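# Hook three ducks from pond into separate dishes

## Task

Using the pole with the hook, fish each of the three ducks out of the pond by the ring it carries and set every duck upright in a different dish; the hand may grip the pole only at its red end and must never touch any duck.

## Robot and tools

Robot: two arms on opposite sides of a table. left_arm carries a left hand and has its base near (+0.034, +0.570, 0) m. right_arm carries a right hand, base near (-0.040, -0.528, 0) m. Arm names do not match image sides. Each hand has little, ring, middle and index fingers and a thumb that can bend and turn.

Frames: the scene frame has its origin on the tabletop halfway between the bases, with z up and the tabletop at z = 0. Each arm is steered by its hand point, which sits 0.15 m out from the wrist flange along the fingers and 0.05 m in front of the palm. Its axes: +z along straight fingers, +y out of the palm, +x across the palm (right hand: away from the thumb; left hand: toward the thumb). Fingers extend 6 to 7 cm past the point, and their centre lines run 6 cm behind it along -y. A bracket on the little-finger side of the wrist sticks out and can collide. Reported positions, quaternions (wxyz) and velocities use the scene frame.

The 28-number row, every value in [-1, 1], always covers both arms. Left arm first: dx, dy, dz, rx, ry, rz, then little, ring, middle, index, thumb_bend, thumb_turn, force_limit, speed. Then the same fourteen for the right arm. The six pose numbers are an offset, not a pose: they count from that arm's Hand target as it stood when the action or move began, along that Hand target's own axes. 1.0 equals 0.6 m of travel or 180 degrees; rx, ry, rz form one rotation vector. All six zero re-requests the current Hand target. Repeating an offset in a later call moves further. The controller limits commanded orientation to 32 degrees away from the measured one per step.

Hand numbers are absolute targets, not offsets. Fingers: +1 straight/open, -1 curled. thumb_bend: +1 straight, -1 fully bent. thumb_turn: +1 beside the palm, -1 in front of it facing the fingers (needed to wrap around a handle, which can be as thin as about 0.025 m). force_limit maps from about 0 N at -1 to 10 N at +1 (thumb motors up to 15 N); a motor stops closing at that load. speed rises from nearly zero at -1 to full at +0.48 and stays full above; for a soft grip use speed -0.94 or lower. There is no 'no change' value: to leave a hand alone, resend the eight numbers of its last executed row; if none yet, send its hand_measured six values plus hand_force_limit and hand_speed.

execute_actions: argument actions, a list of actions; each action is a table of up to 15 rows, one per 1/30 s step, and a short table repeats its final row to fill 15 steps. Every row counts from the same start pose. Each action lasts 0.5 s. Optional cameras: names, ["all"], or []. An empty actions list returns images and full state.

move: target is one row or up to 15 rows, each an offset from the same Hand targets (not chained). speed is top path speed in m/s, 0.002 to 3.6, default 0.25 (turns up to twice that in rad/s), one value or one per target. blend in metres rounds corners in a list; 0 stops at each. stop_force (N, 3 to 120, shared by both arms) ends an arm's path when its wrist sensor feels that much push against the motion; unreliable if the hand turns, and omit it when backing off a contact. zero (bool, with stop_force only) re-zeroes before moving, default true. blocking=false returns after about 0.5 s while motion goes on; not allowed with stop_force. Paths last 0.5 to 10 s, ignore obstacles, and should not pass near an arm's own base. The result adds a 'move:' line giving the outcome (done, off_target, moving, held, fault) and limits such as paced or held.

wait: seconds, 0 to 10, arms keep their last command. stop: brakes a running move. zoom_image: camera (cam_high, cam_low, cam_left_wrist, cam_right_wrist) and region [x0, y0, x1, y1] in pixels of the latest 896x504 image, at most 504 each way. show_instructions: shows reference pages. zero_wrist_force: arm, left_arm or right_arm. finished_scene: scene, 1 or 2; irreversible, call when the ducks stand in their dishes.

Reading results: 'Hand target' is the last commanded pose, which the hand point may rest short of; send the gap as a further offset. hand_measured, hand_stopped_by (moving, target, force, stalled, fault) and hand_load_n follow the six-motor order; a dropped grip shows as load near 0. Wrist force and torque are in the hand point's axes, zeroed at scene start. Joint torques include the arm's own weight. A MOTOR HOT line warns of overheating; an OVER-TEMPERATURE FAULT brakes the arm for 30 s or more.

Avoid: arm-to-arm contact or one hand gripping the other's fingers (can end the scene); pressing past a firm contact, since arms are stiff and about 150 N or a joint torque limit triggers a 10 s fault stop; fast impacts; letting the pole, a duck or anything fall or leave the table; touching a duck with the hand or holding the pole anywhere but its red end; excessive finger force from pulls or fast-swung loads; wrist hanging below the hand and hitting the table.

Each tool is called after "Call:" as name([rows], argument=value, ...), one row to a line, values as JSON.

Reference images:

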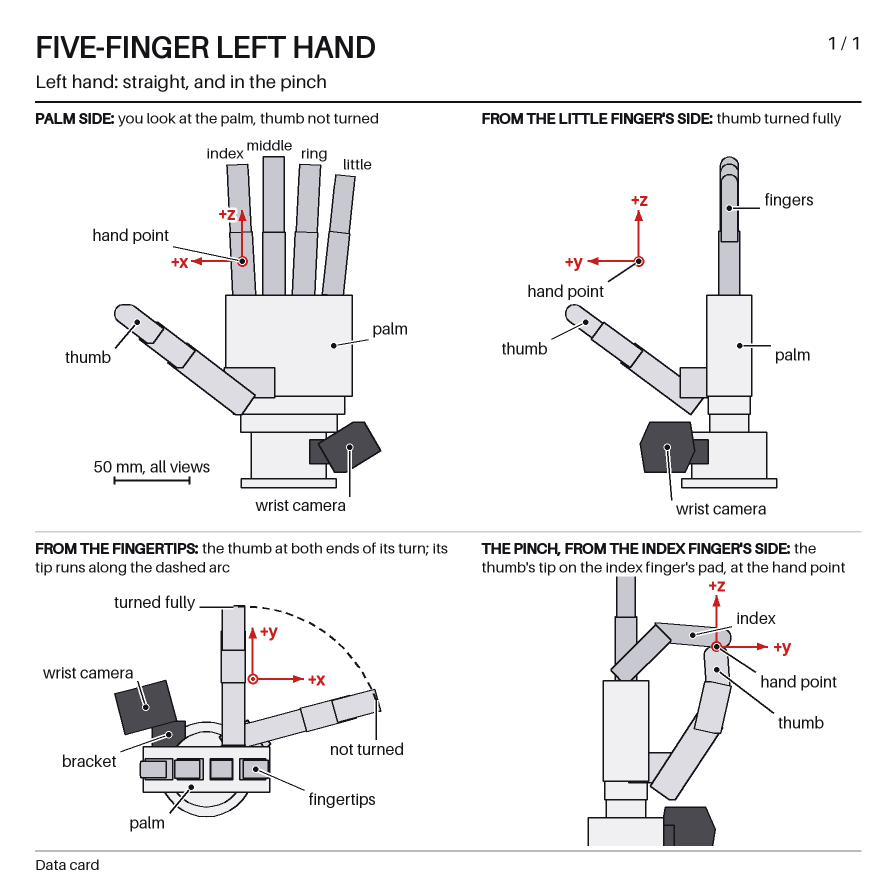

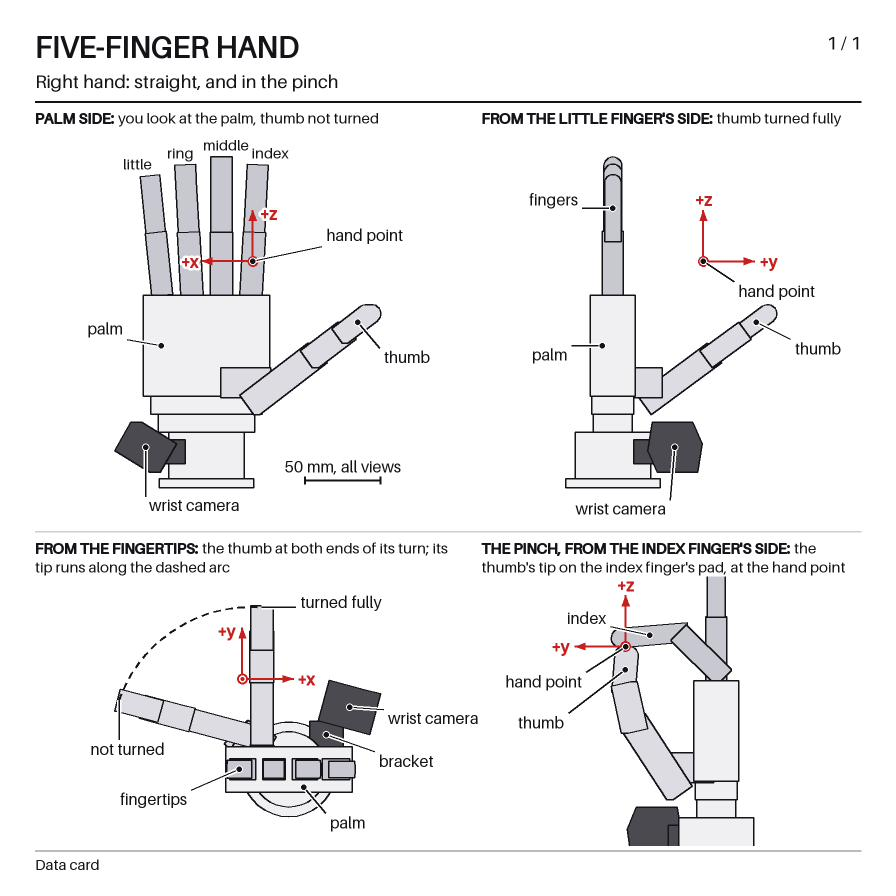

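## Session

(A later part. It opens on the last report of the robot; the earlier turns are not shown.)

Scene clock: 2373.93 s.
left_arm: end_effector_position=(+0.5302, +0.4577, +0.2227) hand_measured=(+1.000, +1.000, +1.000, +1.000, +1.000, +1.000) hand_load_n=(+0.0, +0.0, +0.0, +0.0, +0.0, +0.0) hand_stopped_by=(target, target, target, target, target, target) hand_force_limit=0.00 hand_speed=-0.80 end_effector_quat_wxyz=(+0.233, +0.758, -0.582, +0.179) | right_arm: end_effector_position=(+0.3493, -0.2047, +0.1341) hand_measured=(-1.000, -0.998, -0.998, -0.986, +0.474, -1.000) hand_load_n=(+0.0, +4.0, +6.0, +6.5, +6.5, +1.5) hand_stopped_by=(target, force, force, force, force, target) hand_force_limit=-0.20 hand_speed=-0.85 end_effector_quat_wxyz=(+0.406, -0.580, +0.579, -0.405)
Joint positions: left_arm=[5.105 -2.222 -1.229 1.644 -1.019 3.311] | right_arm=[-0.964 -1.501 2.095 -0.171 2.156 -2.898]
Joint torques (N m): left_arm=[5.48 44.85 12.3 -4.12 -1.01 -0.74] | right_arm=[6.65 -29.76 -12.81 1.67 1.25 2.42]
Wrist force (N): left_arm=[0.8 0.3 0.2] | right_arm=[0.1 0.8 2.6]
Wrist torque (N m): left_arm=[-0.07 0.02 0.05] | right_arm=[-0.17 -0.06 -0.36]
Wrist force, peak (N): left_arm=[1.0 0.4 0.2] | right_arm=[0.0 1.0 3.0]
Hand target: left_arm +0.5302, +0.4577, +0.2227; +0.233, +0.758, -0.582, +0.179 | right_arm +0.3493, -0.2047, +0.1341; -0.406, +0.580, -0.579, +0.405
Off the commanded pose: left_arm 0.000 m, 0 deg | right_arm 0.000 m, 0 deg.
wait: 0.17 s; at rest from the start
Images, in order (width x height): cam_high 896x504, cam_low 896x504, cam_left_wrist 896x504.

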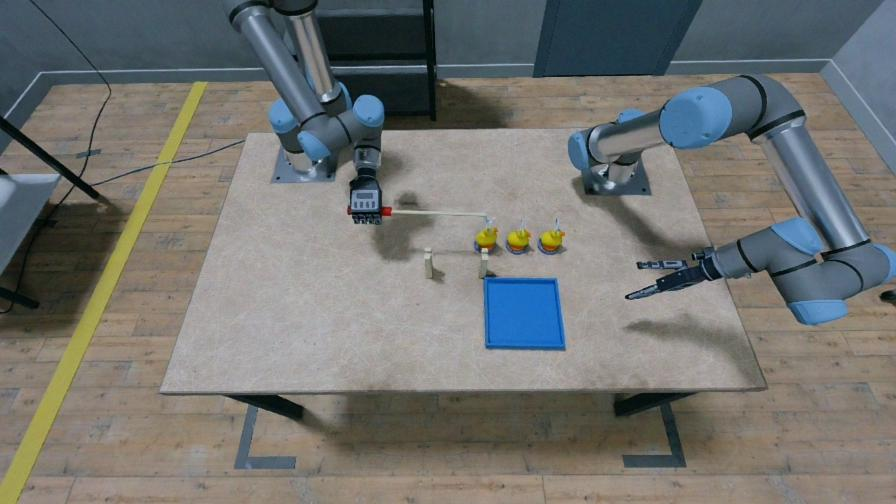

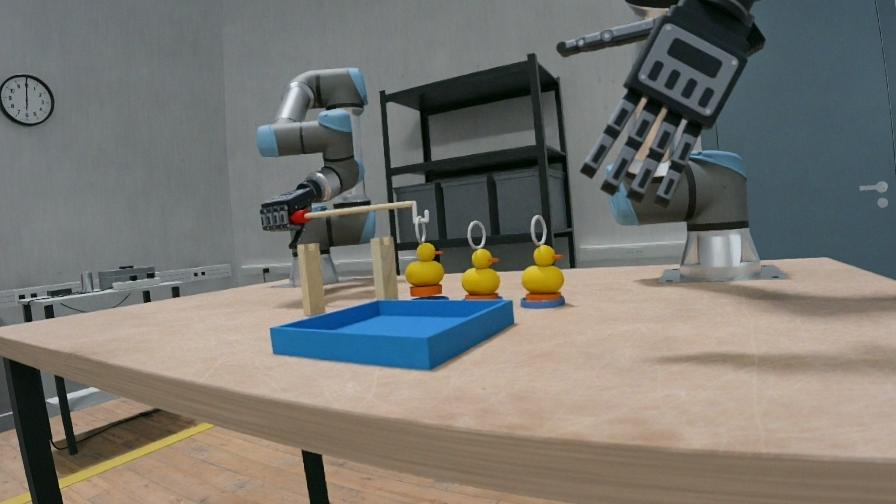

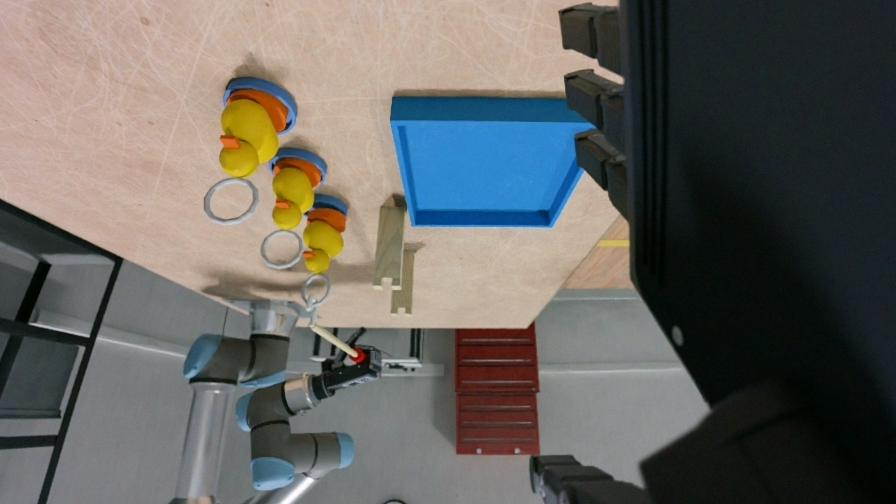

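Call:
move(target=[0,0,0,0,0,0,1,1,1,1,1,1,0,-0.8,0.0025,0.0029,-0.0078,0,0,0,-1,-1,-1,-1,-1,-1,-0.2,-0.85], speed=0.004)

Call:
wait(seconds=0.3, cameras=["cam_high","cam_low","cam_left_wrist"])

Call:
zoom_image(camera="cam_high", region=[470, 230, 502, 258])

Call:
zoom_image(camera="cam_left_wrist", region=[295, 185, 355, 240])

Call:
zoom_image(camera="cam_low", region=[400, 270, 456, 305])

Call:
wait(seconds=0.16, cameras=["cam_high","cam_low","cam_left_wrist"])

Call:
zoom_image(camera="cam_high", region=[470, 230, 502, 258])

Call:
zoom_image(camera="cam_left_wrist", region=[295, 185, 355, 240])

Call:
zoom_image(camera="cam_low", region=[400, 270, 456, 305])

Call:
wait(seconds=0.16, cameras=["cam_high","cam_low","cam_left_wrist"])

Call:
zoom_image(camera="cam_high", region=[470, 230, 502, 258])

Call:
zoom_image(camera="cam_left_wrist", region=[295, 185, 355, 240])

Call:
zoom_image(camera="cam_low", region=[400, 270, 456, 305])

Scene clock: 2411.87 s.
left_arm: end_effector_position=(+0.5302, +0.4577, +0.2227) hand_measured=(+1.000, +1.000, +1.000, +1.000, +1.000, +1.000) hand_load_n=(+0.0, +0.0, +0.0, +0.0, +0.0, +0.0) hand_stopped_by=(target, target, target, target, target, target) hand_force_limit=0.00 hand_speed=-0.80 end_effector_quat_wxyz=(+0.233, +0.758, -0.582, +0.179) | right_arm: end_effector_position=(+0.3443, -0.2062, +0.1340) hand_measured=(-1.000, -0.998, -0.998, -0.986, +0.474, -1.000) hand_load_n=(+0.0, +4.0, +6.0, +6.5, +6.5, +1.5) hand_stopped_by=(target, force, force, force, force, target) hand_force_limit=-0.20 hand_speed=-0.85 end_effector_quat_wxyz=(+0.406, -0.580, +0.579, -0.405)
Joint positions: left_arm=[5.105 -2.222 -1.229 1.644 -1.019 3.311] | right_arm=[-0.959 -1.51 2.105 -0.17 2.161 -2.895]
Joint torques (N m): left_arm=[5.43 44.76 11.46 -4.03 -0.94 -0.84] | right_arm=[2.44 -26.65 -15.65 2.35 1.34 2.37]
Wrist force (N): left_arm=[0.9 0.3 0.1] | right_arm=[0.0 0.7 2.8]
Wrist torque (N m): left_arm=[-0.07 0.01 0.05] | right_arm=[-0.19 -0.05 -0.47]
Wrist force, peak (N): left_arm=[1.0 0.5 0.2] | right_arm=[0.2 0.8 3.0]
Hand target: left_arm +0.5302, +0.4577, +0.2227; +0.233, +0.758, -0.582, +0.179 | right_arm +0.3443, -0.2062, +0.1340; -0.406, +0.580, -0.579, +0.405
Off the commanded pose: left_arm 0.000 m, 0 deg | right_arm 0.000 m, 0 deg.
move: done

Scene clock: 2412.17 s.
left_arm: end_effector_position=(+0.5302, +0.4577, +0.2227) hand_measured=(+1.000, +1.000, +1.000, +1.000, +1.000, +1.000) hand_load_n=(+0.0, +0.0, +0.0, +0.0, +0.0, +0.0) hand_stopped_by=(target, target, target, target, target, target) hand_force_limit=0.00 hand_speed=-0.80 end_effector_quat_wxyz=(+0.233, +0.758, -0.582, +0.179) | right_arm: end_effector_position=(+0.3443, -0.2062, +0.1340) hand_measured=(-1.000, -0.998, -0.998, -0.986, +0.474, -1.000) hand_load_n=(+0.0, +4.0, +5.5, +6.5, +6.5, +2.0) hand_stopped_by=(target, force, force, force, force, target) hand_force_limit=-0.20 hand_speed=-0.85 end_effector_quat_wxyz=(+0.406, -0.580, +0.579, -0.405)
Joint positions: left_arm=[5.105 -2.222 -1.229 1.644 -1.019 3.311] | right_arm=[-0.959 -1.51 2.105 -0.17 2.161 -2.895]
Joint torques (N m): left_arm=[4.78 45.18 11.71 -4.05 -0.99 -0.84] | right_arm=[-1.25 -20.38 -23.14 2.05 0.3 1.85]
Wrist force (N): left_arm=[0.7 0.2 0.1] | right_arm=[0.1 0.7 2.8]
Wrist torque (N m): left_arm=[-0.09 0.05 0.05] | right_arm=[-0.20 -0.07 -0.46]
Wrist force, peak (N): left_arm=[0.8 0.2 -0.1] | right_arm=[0.0 0.8 3.0]
Hand target: left_arm +0.5302, +0.4577, +0.2227; +0.233, +0.758, -0.582, +0.179 | right_arm +0.3443, -0.2062, +0.1340; -0.406, +0.580, -0.579, +0.405
Off the commanded pose: left_arm 0.000 m, 0 deg | right_arm 0.000 m, 0 deg.
wait: 0.30 s; at rest by 0.17 s
Images, in order (width x height): cam_high 896x504, cam_low 896x504, cam_left_wrist 896x504.

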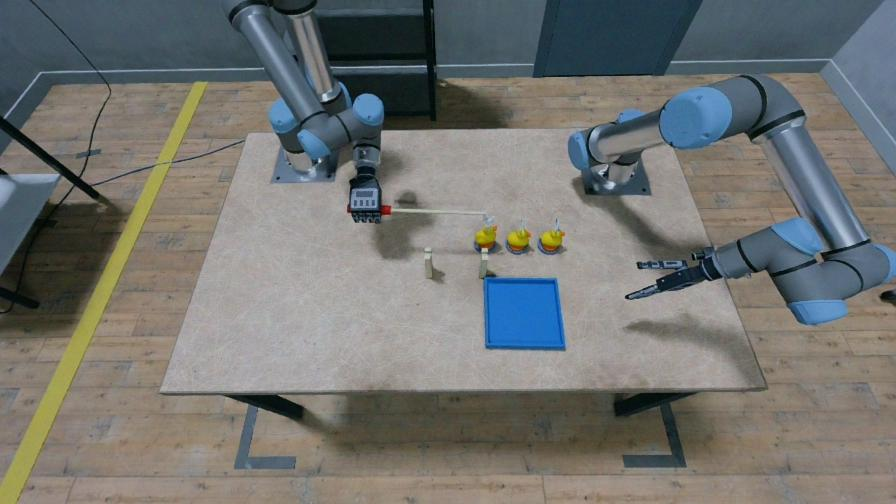

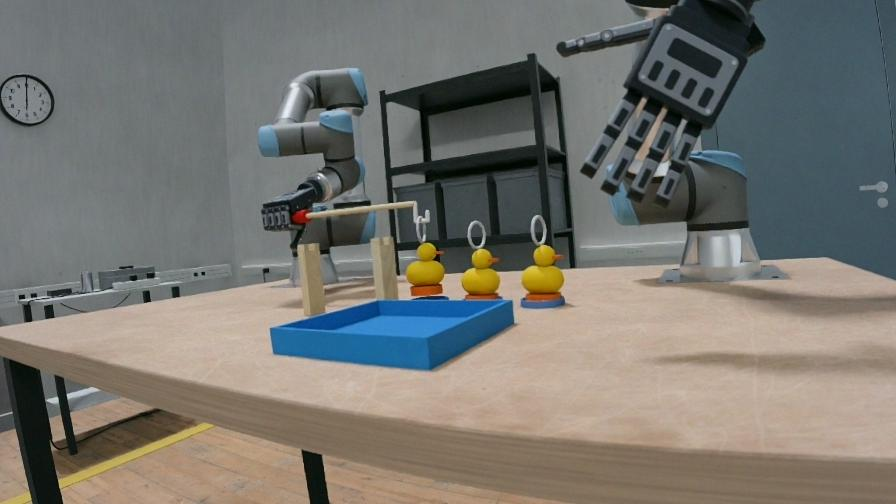

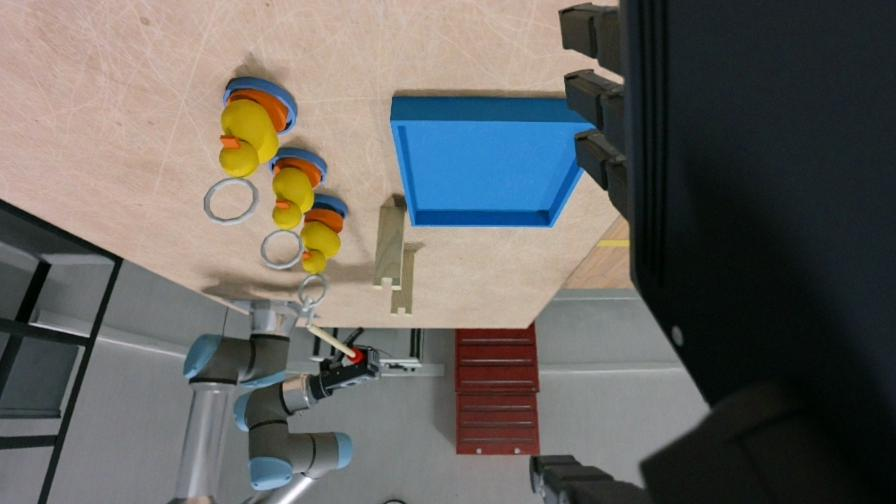

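Scaled by 15.750 from the camera's 896x504 image, which has a finer 1280x720 frame.

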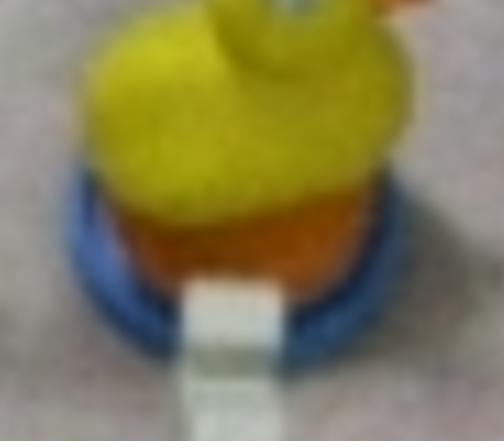

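Scaled by 8.400 from the camera's 896x504 image, which has a finer 1280x720 frame.

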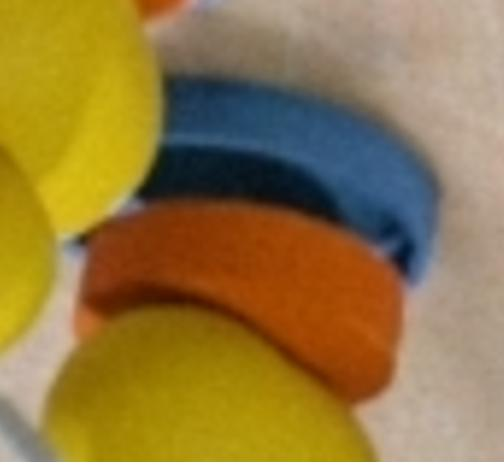

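Scaled by 9.000 from the camera's 896x504 image, which has a finer 1280x720 frame.

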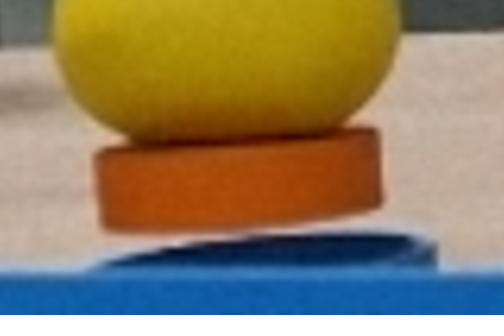

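Scene clock: 2412.33 s.
left_arm: end_effector_position=(+0.5302, +0.4577, +0.2227) hand_measured=(+1.000, +1.000, +1.000, +1.000, +1.000, +1.000) hand_load_n=(+0.0, +0.0, +0.0, +0.0, +0.0, +0.0) hand_stopped_by=(target, target, target, target, target, target) hand_force_limit=0.00 hand_speed=-0.80 end_effector_quat_wxyz=(+0.233, +0.758, -0.582, +0.179) | right_arm: end_effector_position=(+0.3443, -0.2062, +0.1341) hand_measured=(-1.000, -0.998, -0.998, -0.986, +0.474, -1.000) hand_load_n=(+0.0, +4.0, +5.5, +6.5, +6.5, +2.0) hand_stopped_by=(target, force, force, force, force, target) hand_force_limit=-0.20 hand_speed=-0.85 end_effector_quat_wxyz=(+0.406, -0.580, +0.579, -0.405)
Joint positions: left_arm=[5.105 -2.222 -1.229 1.644 -1.019 3.311] | right_arm=[-0.959 -1.51 2.105 -0.17 2.161 -2.895]
Joint torques (N m): left_arm=[5 45.21 11.54 -4.03 -1 -0.83] | right_arm=[-2.89 -16.73 -23.7 1.9 -0.26 1.35]
Wrist force (N): left_arm=[0.6 0.3 -0.1] | right_arm=[0.1 0.7 2.8]
Wrist torque (N m): left_arm=[-0.06 0.05 0.04] | right_arm=[-0.19 -0.06 -0.46]
Wrist force, peak (N): left_arm=[0.8 0.3 0.0] | right_arm=[0.0 0.7 2.9]
Hand target: left_arm +0.5302, +0.4577, +0.2227; +0.233, +0.758, -0.582, +0.179 | right_arm +0.3443, -0.2062, +0.1340; -0.406, +0.580, -0.579, +0.405
Off the commanded pose: left_arm 0.000 m, 0 deg | right_arm 0.000 m, 0 deg.
wait: 0.17 s; no rest
Images, in order (width x height): cam_high 896x504, cam_low 896x504, cam_left_wrist 896x504.

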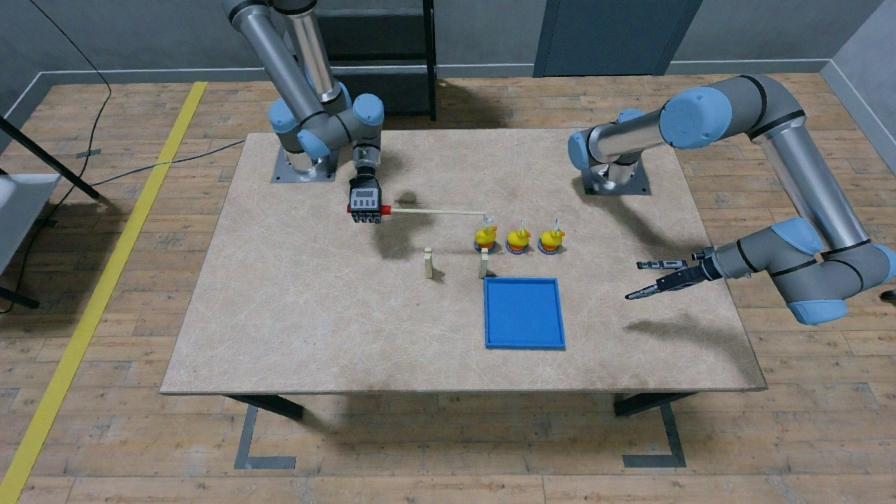

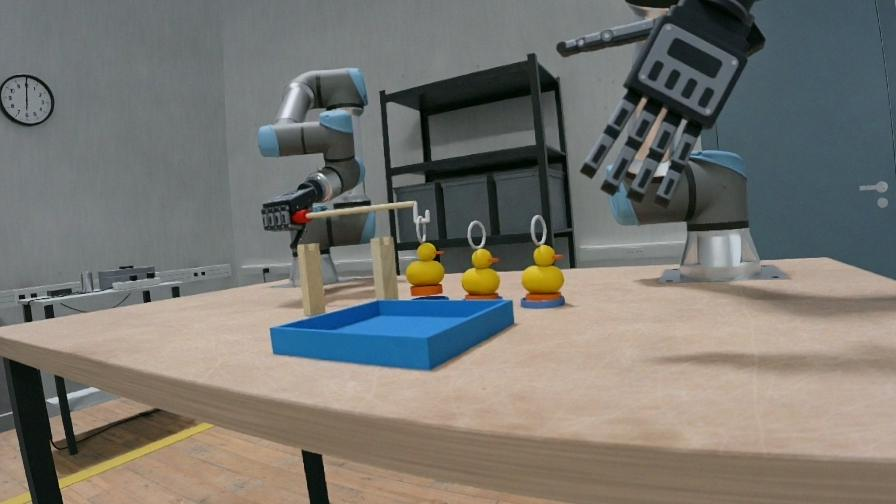

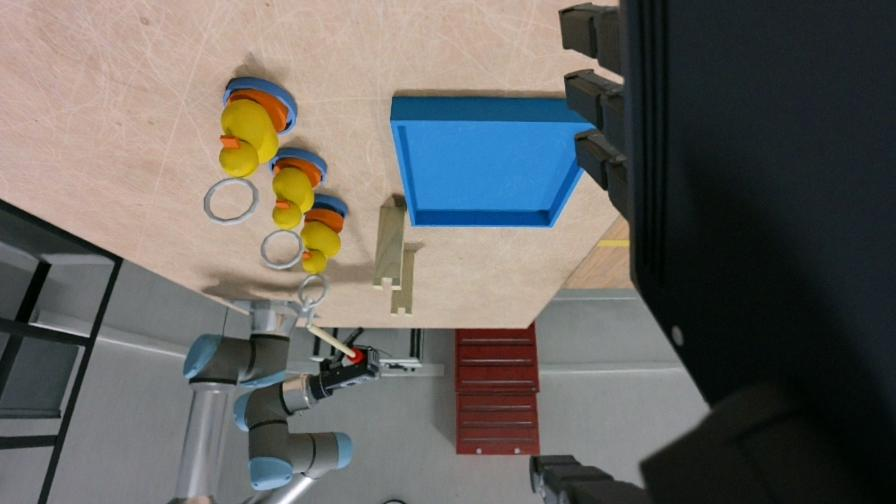

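Scaled by 15.750 from the camera's 896x504 image, which has a finer 1280x720 frame.

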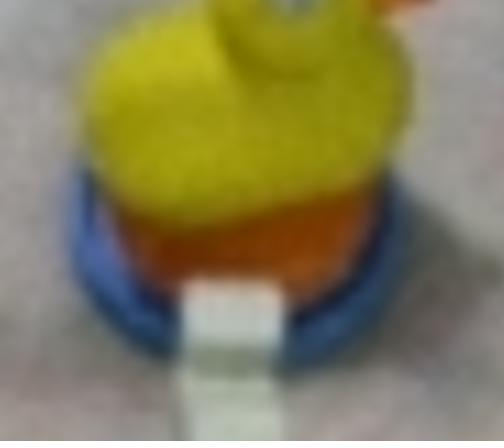

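Scaled by 8.400 from the camera's 896x504 image, which has a finer 1280x720 frame.

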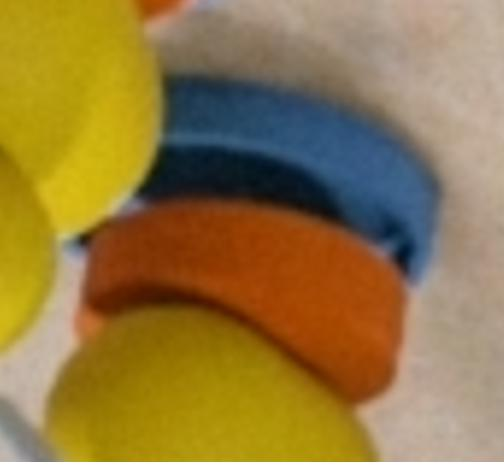

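Scaled by 9.000 from the camera's 896x504 image, which has a finer 1280x720 frame.

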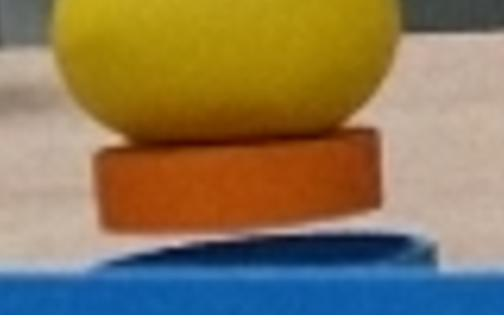

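Scene clock: 2412.50 s.
left_arm: end_effector_position=(+0.5302, +0.4577, +0.2227) hand_measured=(+1.000, +1.000, +1.000, +1.000, +1.000, +1.000) hand_load_n=(+0.0, +0.0, +0.0, +0.0, +0.0, +0.0) hand_stopped_by=(target, target, target, target, target, target) hand_force_limit=0.00 hand_speed=-0.80 end_effector_quat_wxyz=(+0.233, +0.758, -0.582, +0.179) | right_arm: end_effector_position=(+0.3443, -0.2062, +0.1341) hand_measured=(-1.000, -0.998, -0.998, -0.986, +0.474, -1.000) hand_load_n=(+0.5, +3.5, +6.0, +6.5, +6.5, +1.5) hand_stopped_by=(target, force, force, force, force, target) hand_force_limit=-0.20 hand_speed=-0.85 end_effector_quat_wxyz=(+0.406, -0.580, +0.579, -0.405)
Joint positions: left_arm=[5.105 -2.222 -1.229 1.644 -1.019 3.311] | right_arm=[-0.959 -1.51 2.105 -0.17 2.161 -2.895]
Joint torques (N m): left_arm=[5.14 45.47 11.19 -4.1 -0.89 -0.74] | right_arm=[-4.59 -16.41 -23.53 2.15 -0.56 1.27]
Wrist force (N): left_arm=[0.5 0.3 0.1] | right_arm=[0.2 0.8 2.8]
Wrist torque (N m): left_arm=[-0.07 0.08 0.03] | right_arm=[-0.18 -0.08 -0.45]
Wrist force, peak (N): left_arm=[0.8 0.4 0.1] | right_arm=[0.0 0.7 3.1]
Hand target: left_arm +0.5302, +0.4577, +0.2227; +0.233, +0.758, -0.582, +0.179 | right_arm +0.3443, -0.2062, +0.1340; -0.406, +0.580, -0.579, +0.405
Off the commanded pose: left_arm 0.000 m, 0 deg | right_arm 0.000 m, 0 deg.
wait: 0.17 s; no rest
Images, in order (width x height): cam_high 896x504, cam_low 896x504, cam_left_wrist 896x504.

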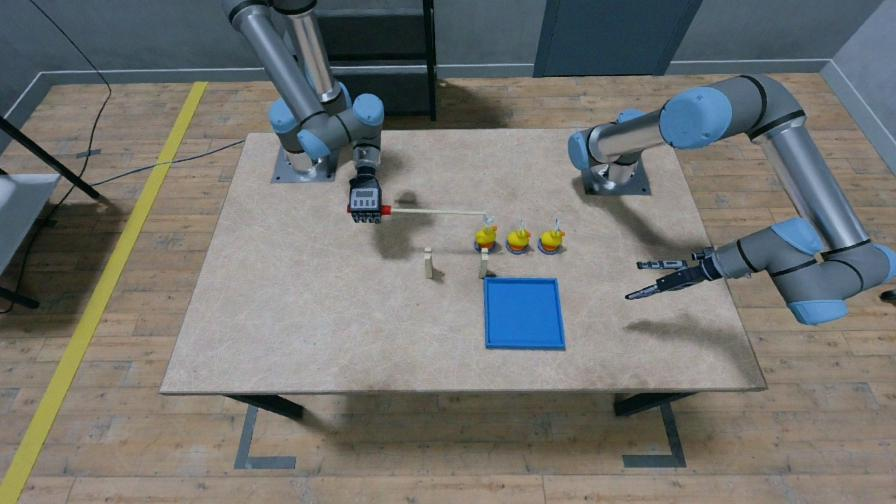

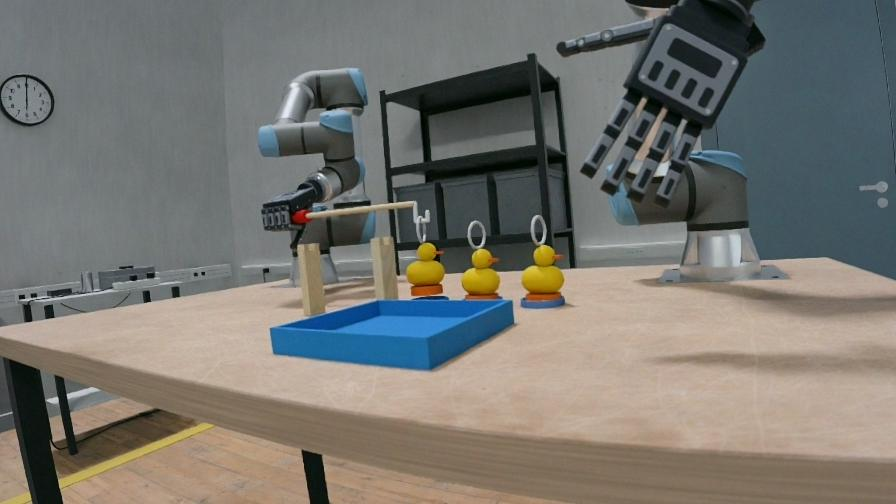

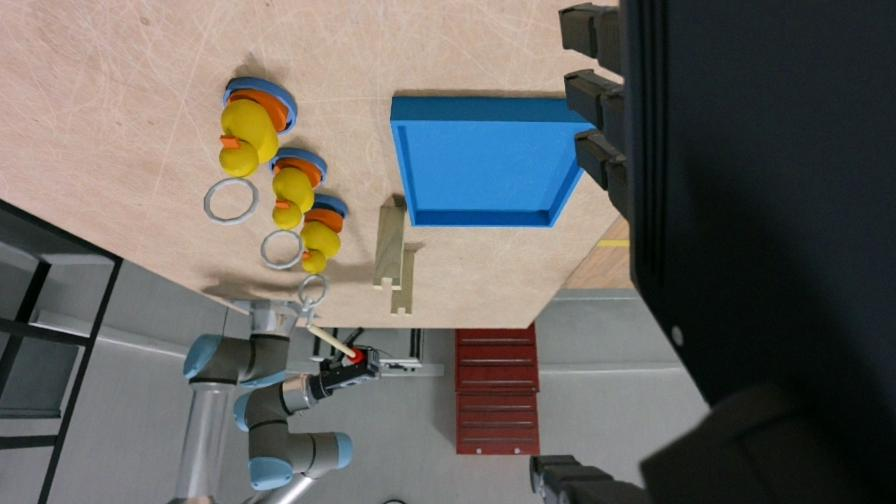

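Scaled by 15.750 from the camera's 896x504 image, which has a finer 1280x720 frame.

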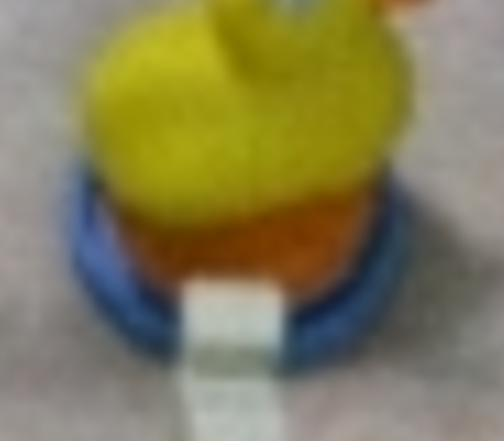

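Scaled by 8.400 from the camera's 896x504 image, which has a finer 1280x720 frame.

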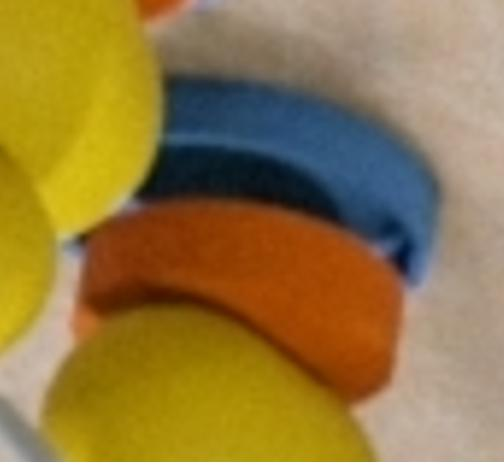

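Scaled by 9.000 from the camera's 896x504 image, which has a finer 1280x720 frame.

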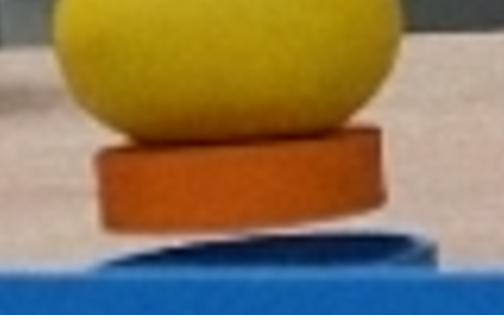

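Call:
move([
  [0,0,0,0,0,0,1,1,1,1,1,1,0,-0.8,0,0.0009,-0.0024,0,0,0,-1,-1,-1,-1,-1,-1,-0.2,-0.85],
  [0,0,0,0,0,0,1,1,1,1,1,1,0,-0.8,0,0.011,0.0014,0,0,0,-1,-1,-1,-1,-1,-1,-0.2,-0.85],
], speed=[0.003,0.008])

Call:
wait(seconds=0.3, cameras=["cam_high","cam_low","cam_left_wrist"])

Call:
zoom_image(camera="cam_high", region=[470, 230, 502, 258])

Call:
zoom_image(camera="cam_left_wrist", region=[295, 185, 355, 240])

Call:
zoom_image(camera="cam_low", region=[400, 270, 456, 305])

Call:
wait(seconds=0.16, cameras=["cam_high","cam_low","cam_left_wrist"])

Call:
zoom_image(camera="cam_high", region=[470, 230, 502, 258])

Call:
zoom_image(camera="cam_left_wrist", region=[295, 185, 355, 240])

Scene clock: 2485.10 s.
left_arm: end_effector_position=(+0.5302, +0.4577, +0.2227) hand_measured=(+1.000, +1.000, +1.000, +1.000, +1.000, +1.000) hand_load_n=(+0.5, +0.0, +0.0, +0.0, +0.0, +0.0) hand_stopped_by=(target, target, target, target, target, target) hand_force_limit=0.00 hand_speed=-0.80 end_effector_quat_wxyz=(+0.233, +0.758, -0.582, +0.179) | right_arm: end_effector_position=(+0.3429, -0.2062, +0.1275) hand_measured=(-1.000, -0.998, -0.998, -0.986, +0.474, -1.000) hand_load_n=(+0.0, +4.0, +6.0, +6.5, +6.5, +1.5) hand_stopped_by=(target, force, force, force, force, target) hand_force_limit=-0.20 hand_speed=-0.85 end_effector_quat_wxyz=(+0.406, -0.580, +0.579, -0.405)
Joint positions: left_arm=[5.105 -2.222 -1.229 1.644 -1.019 3.311] | right_arm=[-0.956 -1.502 2.116 -0.189 2.164 -2.894]
Joint torques (N m): left_arm=[4.88 45.49 11.18 -4.19 -0.94 -0.76] | right_arm=[-6.42 -24.41 -18.6 -0.49 -0.96 -2.12]
Wrist force (N): left_arm=[0.4 0.0 0.0] | right_arm=[0.1 0.8 2.9]
Wrist torque (N m): left_arm=[-0.10 0.08 0.04] | right_arm=[-0.17 -0.07 -0.46]
Wrist force, peak (N): left_arm=[1.0 0.3 0.3] | right_arm=[0.3 0.7 3.1]
Hand target: left_arm +0.5302, +0.4577, +0.2227; +0.233, +0.758, -0.582, +0.179 | right_arm +0.3429, -0.2062, +0.1276; -0.406, +0.580, -0.579, +0.405
Off the commanded pose: left_arm 0.000 m, 0 deg | right_arm 0.000 m, 0 deg.
move: done

Scene clock: 2485.40 s.
left_arm: end_effector_position=(+0.5302, +0.4577, +0.2227) hand_measured=(+1.000, +1.000, +1.000, +1.000, +1.000, +1.000) hand_load_n=(+0.0, +0.0, +0.0, +0.0, +0.0, +0.0) hand_stopped_by=(target, target, target, target, target, target) hand_force_limit=0.00 hand_speed=-0.80 end_effector_quat_wxyz=(+0.233, +0.758, -0.582, +0.179) | right_arm: end_effector_position=(+0.3428, -0.2062, +0.1275) hand_measured=(-1.000, -0.998, -0.998, -0.986, +0.474, -1.000) hand_load_n=(+0.5, +4.0, +6.0, +6.0, +6.5, +1.5) hand_stopped_by=(target, force, force, force, force, target) hand_force_limit=-0.20 hand_speed=-0.85 end_effector_quat_wxyz=(+0.406, -0.580, +0.579, -0.405)
Joint positions: left_arm=[5.105 -2.222 -1.229 1.644 -1.019 3.311] | right_arm=[-0.956 -1.502 2.116 -0.189 2.164 -2.894]
Joint torques (N m): left_arm=[5.31 44.31 11.84 -4.08 -1.03 -0.66] | right_arm=[-7.6 -30.08 -22.31 2.08 -0.97 -2.17]
Wrist force (N): left_arm=[0.5 0.0 0.1] | right_arm=[0.2 0.7 2.9]
Wrist torque (N m): left_arm=[-0.12 0.06 0.05] | right_arm=[-0.19 -0.09 -0.45]
Wrist force, peak (N): left_arm=[0.9 0.3 0.1] | right_arm=[0.0 0.7 3.0]
Hand target: left_arm +0.5302, +0.4577, +0.2227; +0.233, +0.758, -0.582, +0.179 | right_arm +0.3429, -0.2062, +0.1276; -0.406, +0.580, -0.579, +0.405
Off the commanded pose: left_arm 0.000 m, 0 deg | right_arm 0.000 m, 0 deg.
wait: 0.30 s; at rest by 0.17 s
Images, in order (width x height): cam_high 896x504, cam_low 896x504, cam_left_wrist 896x504.

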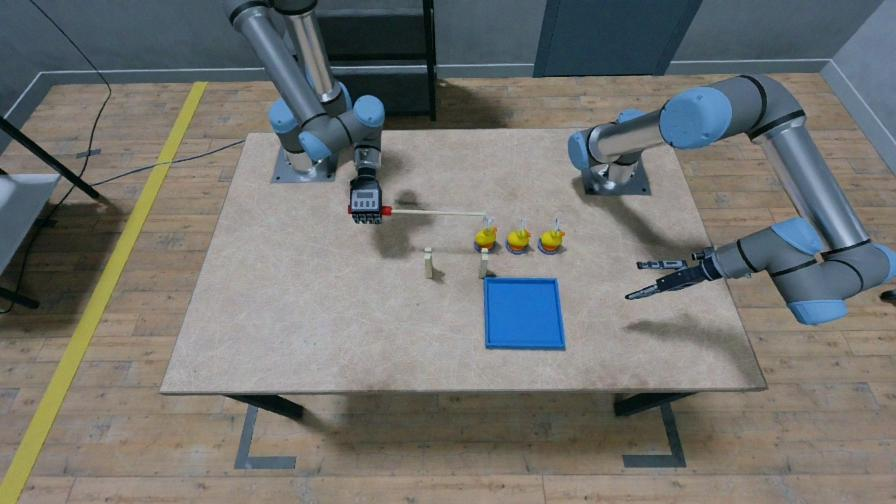

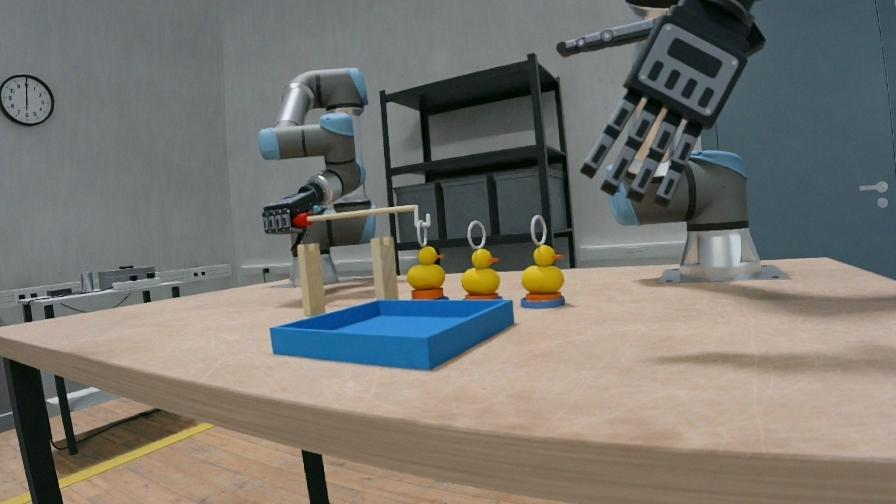

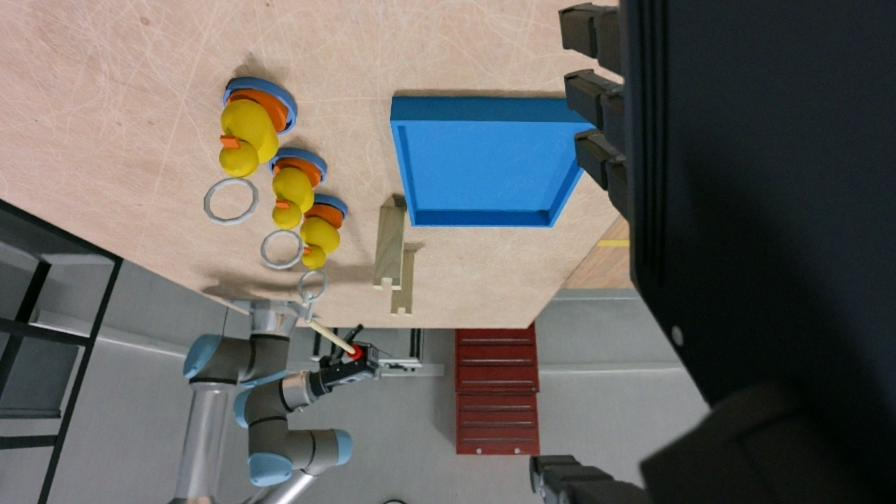

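Scaled by 15.750 from the camera's 896x504 image, which has a finer 1280x720 frame.

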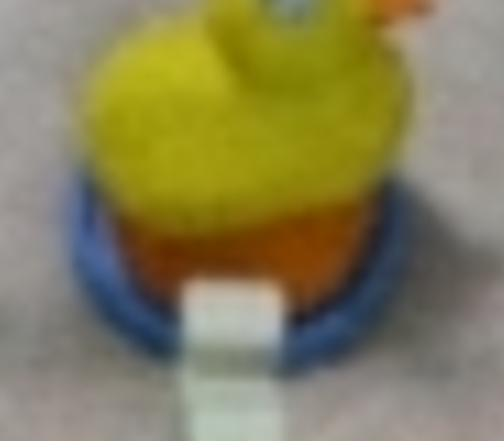

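Scaled by 8.400 from the camera's 896x504 image, which has a finer 1280x720 frame.

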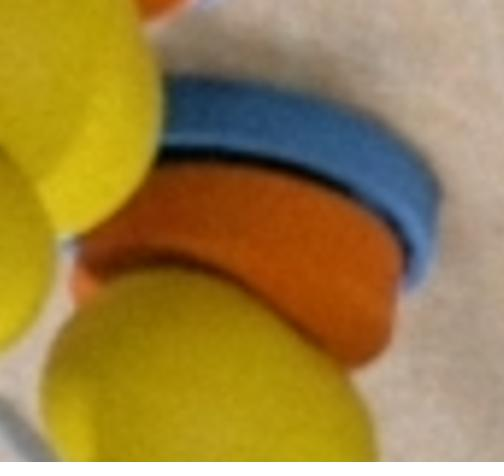

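Scaled by 9.000 from the camera's 896x504 image, which has a finer 1280x720 frame.

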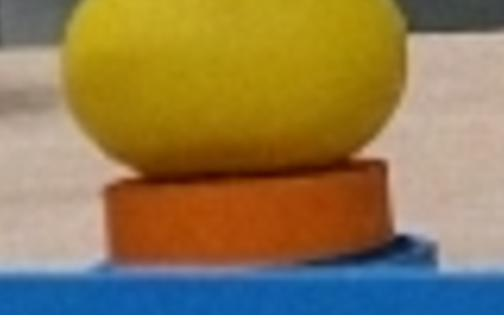

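Scene clock: 2485.57 s.
left_arm: end_effector_position=(+0.5302, +0.4577, +0.2227) hand_measured=(+1.000, +1.000, +1.000, +1.000, +1.000, +1.000) hand_load_n=(+0.0, +0.0, +0.0, +0.0, +0.0, +0.0) hand_stopped_by=(target, target, target, target, target, target) hand_force_limit=0.00 hand_speed=-0.80 end_effector_quat_wxyz=(+0.233, +0.758, -0.582, +0.179) | right_arm: end_effector_position=(+0.3428, -0.2062, +0.1275) hand_measured=(-1.000, -0.998, -0.998, -0.986, +0.474, -1.000) hand_load_n=(+0.0, +4.0, +6.0, +6.5, +6.5, +1.5) hand_stopped_by=(target, force, force, force, force, target) hand_force_limit=-0.20 hand_speed=-0.85 end_effector_quat_wxyz=(+0.406, -0.580, +0.579, -0.405)
Joint positions: left_arm=[5.105 -2.222 -1.229 1.644 -1.019 3.311] | right_arm=[-0.956 -1.502 2.116 -0.189 2.164 -2.894]
Joint torques (N m): left_arm=[4.85 44.91 11.88 -4.03 -1 -0.71] | right_arm=[-6.92 -29.39 -24.58 2.48 -0.98 -2.13]
Wrist force (N): left_arm=[0.7 0.2 -0.1] | right_arm=[0.4 0.7 2.8]
Wrist torque (N m): left_arm=[-0.06 0.04 0.04] | right_arm=[-0.18 -0.11 -0.44]
Wrist force, peak (N): left_arm=[0.8 0.3 -0.1] | right_arm=[0.0 0.7 3.0]
Hand target: left_arm +0.5302, +0.4577, +0.2227; +0.233, +0.758, -0.582, +0.179 | right_arm +0.3429, -0.2062, +0.1276; -0.406, +0.580, -0.579, +0.405
Off the commanded pose: left_arm 0.000 m, 0 deg | right_arm 0.000 m, 0 deg.
wait: 0.17 s; no rest
Images, in order (width x height): cam_high 896x504, cam_low 896x504, cam_left_wrist 896x504.

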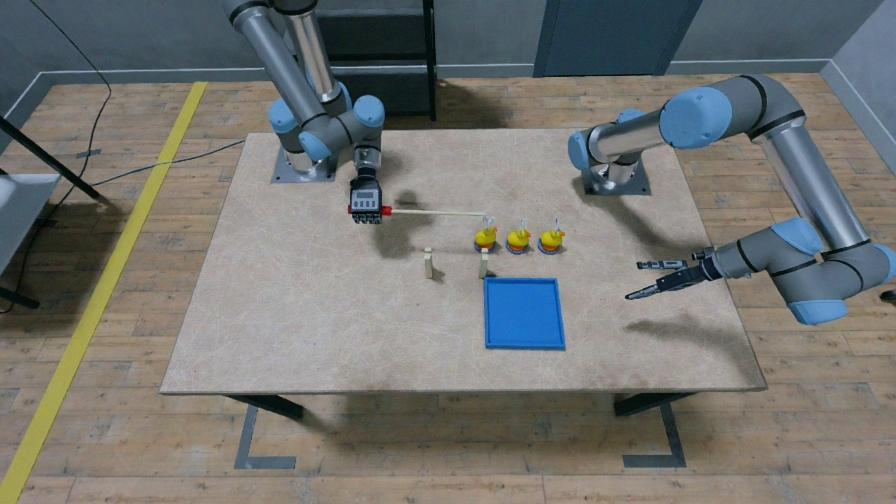

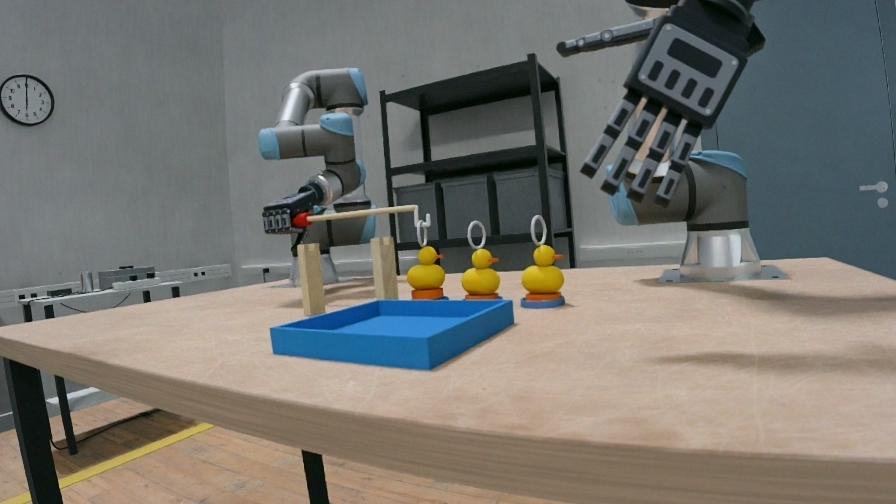

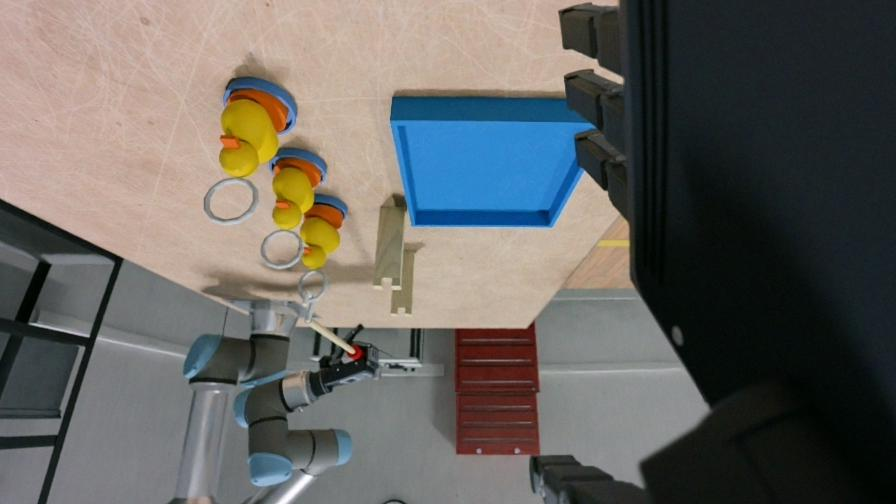

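Scaled by 15.750 from the camera's 896x504 image, which has a finer 1280x720 frame.

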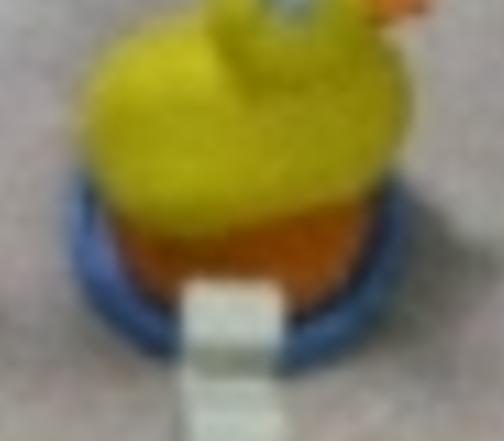

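Scaled by 8.400 from the camera's 896x504 image, which has a finer 1280x720 frame.

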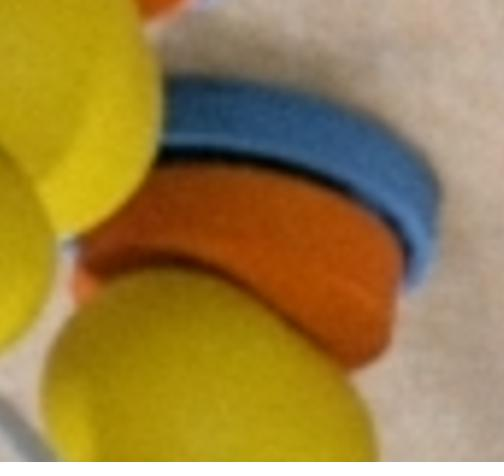

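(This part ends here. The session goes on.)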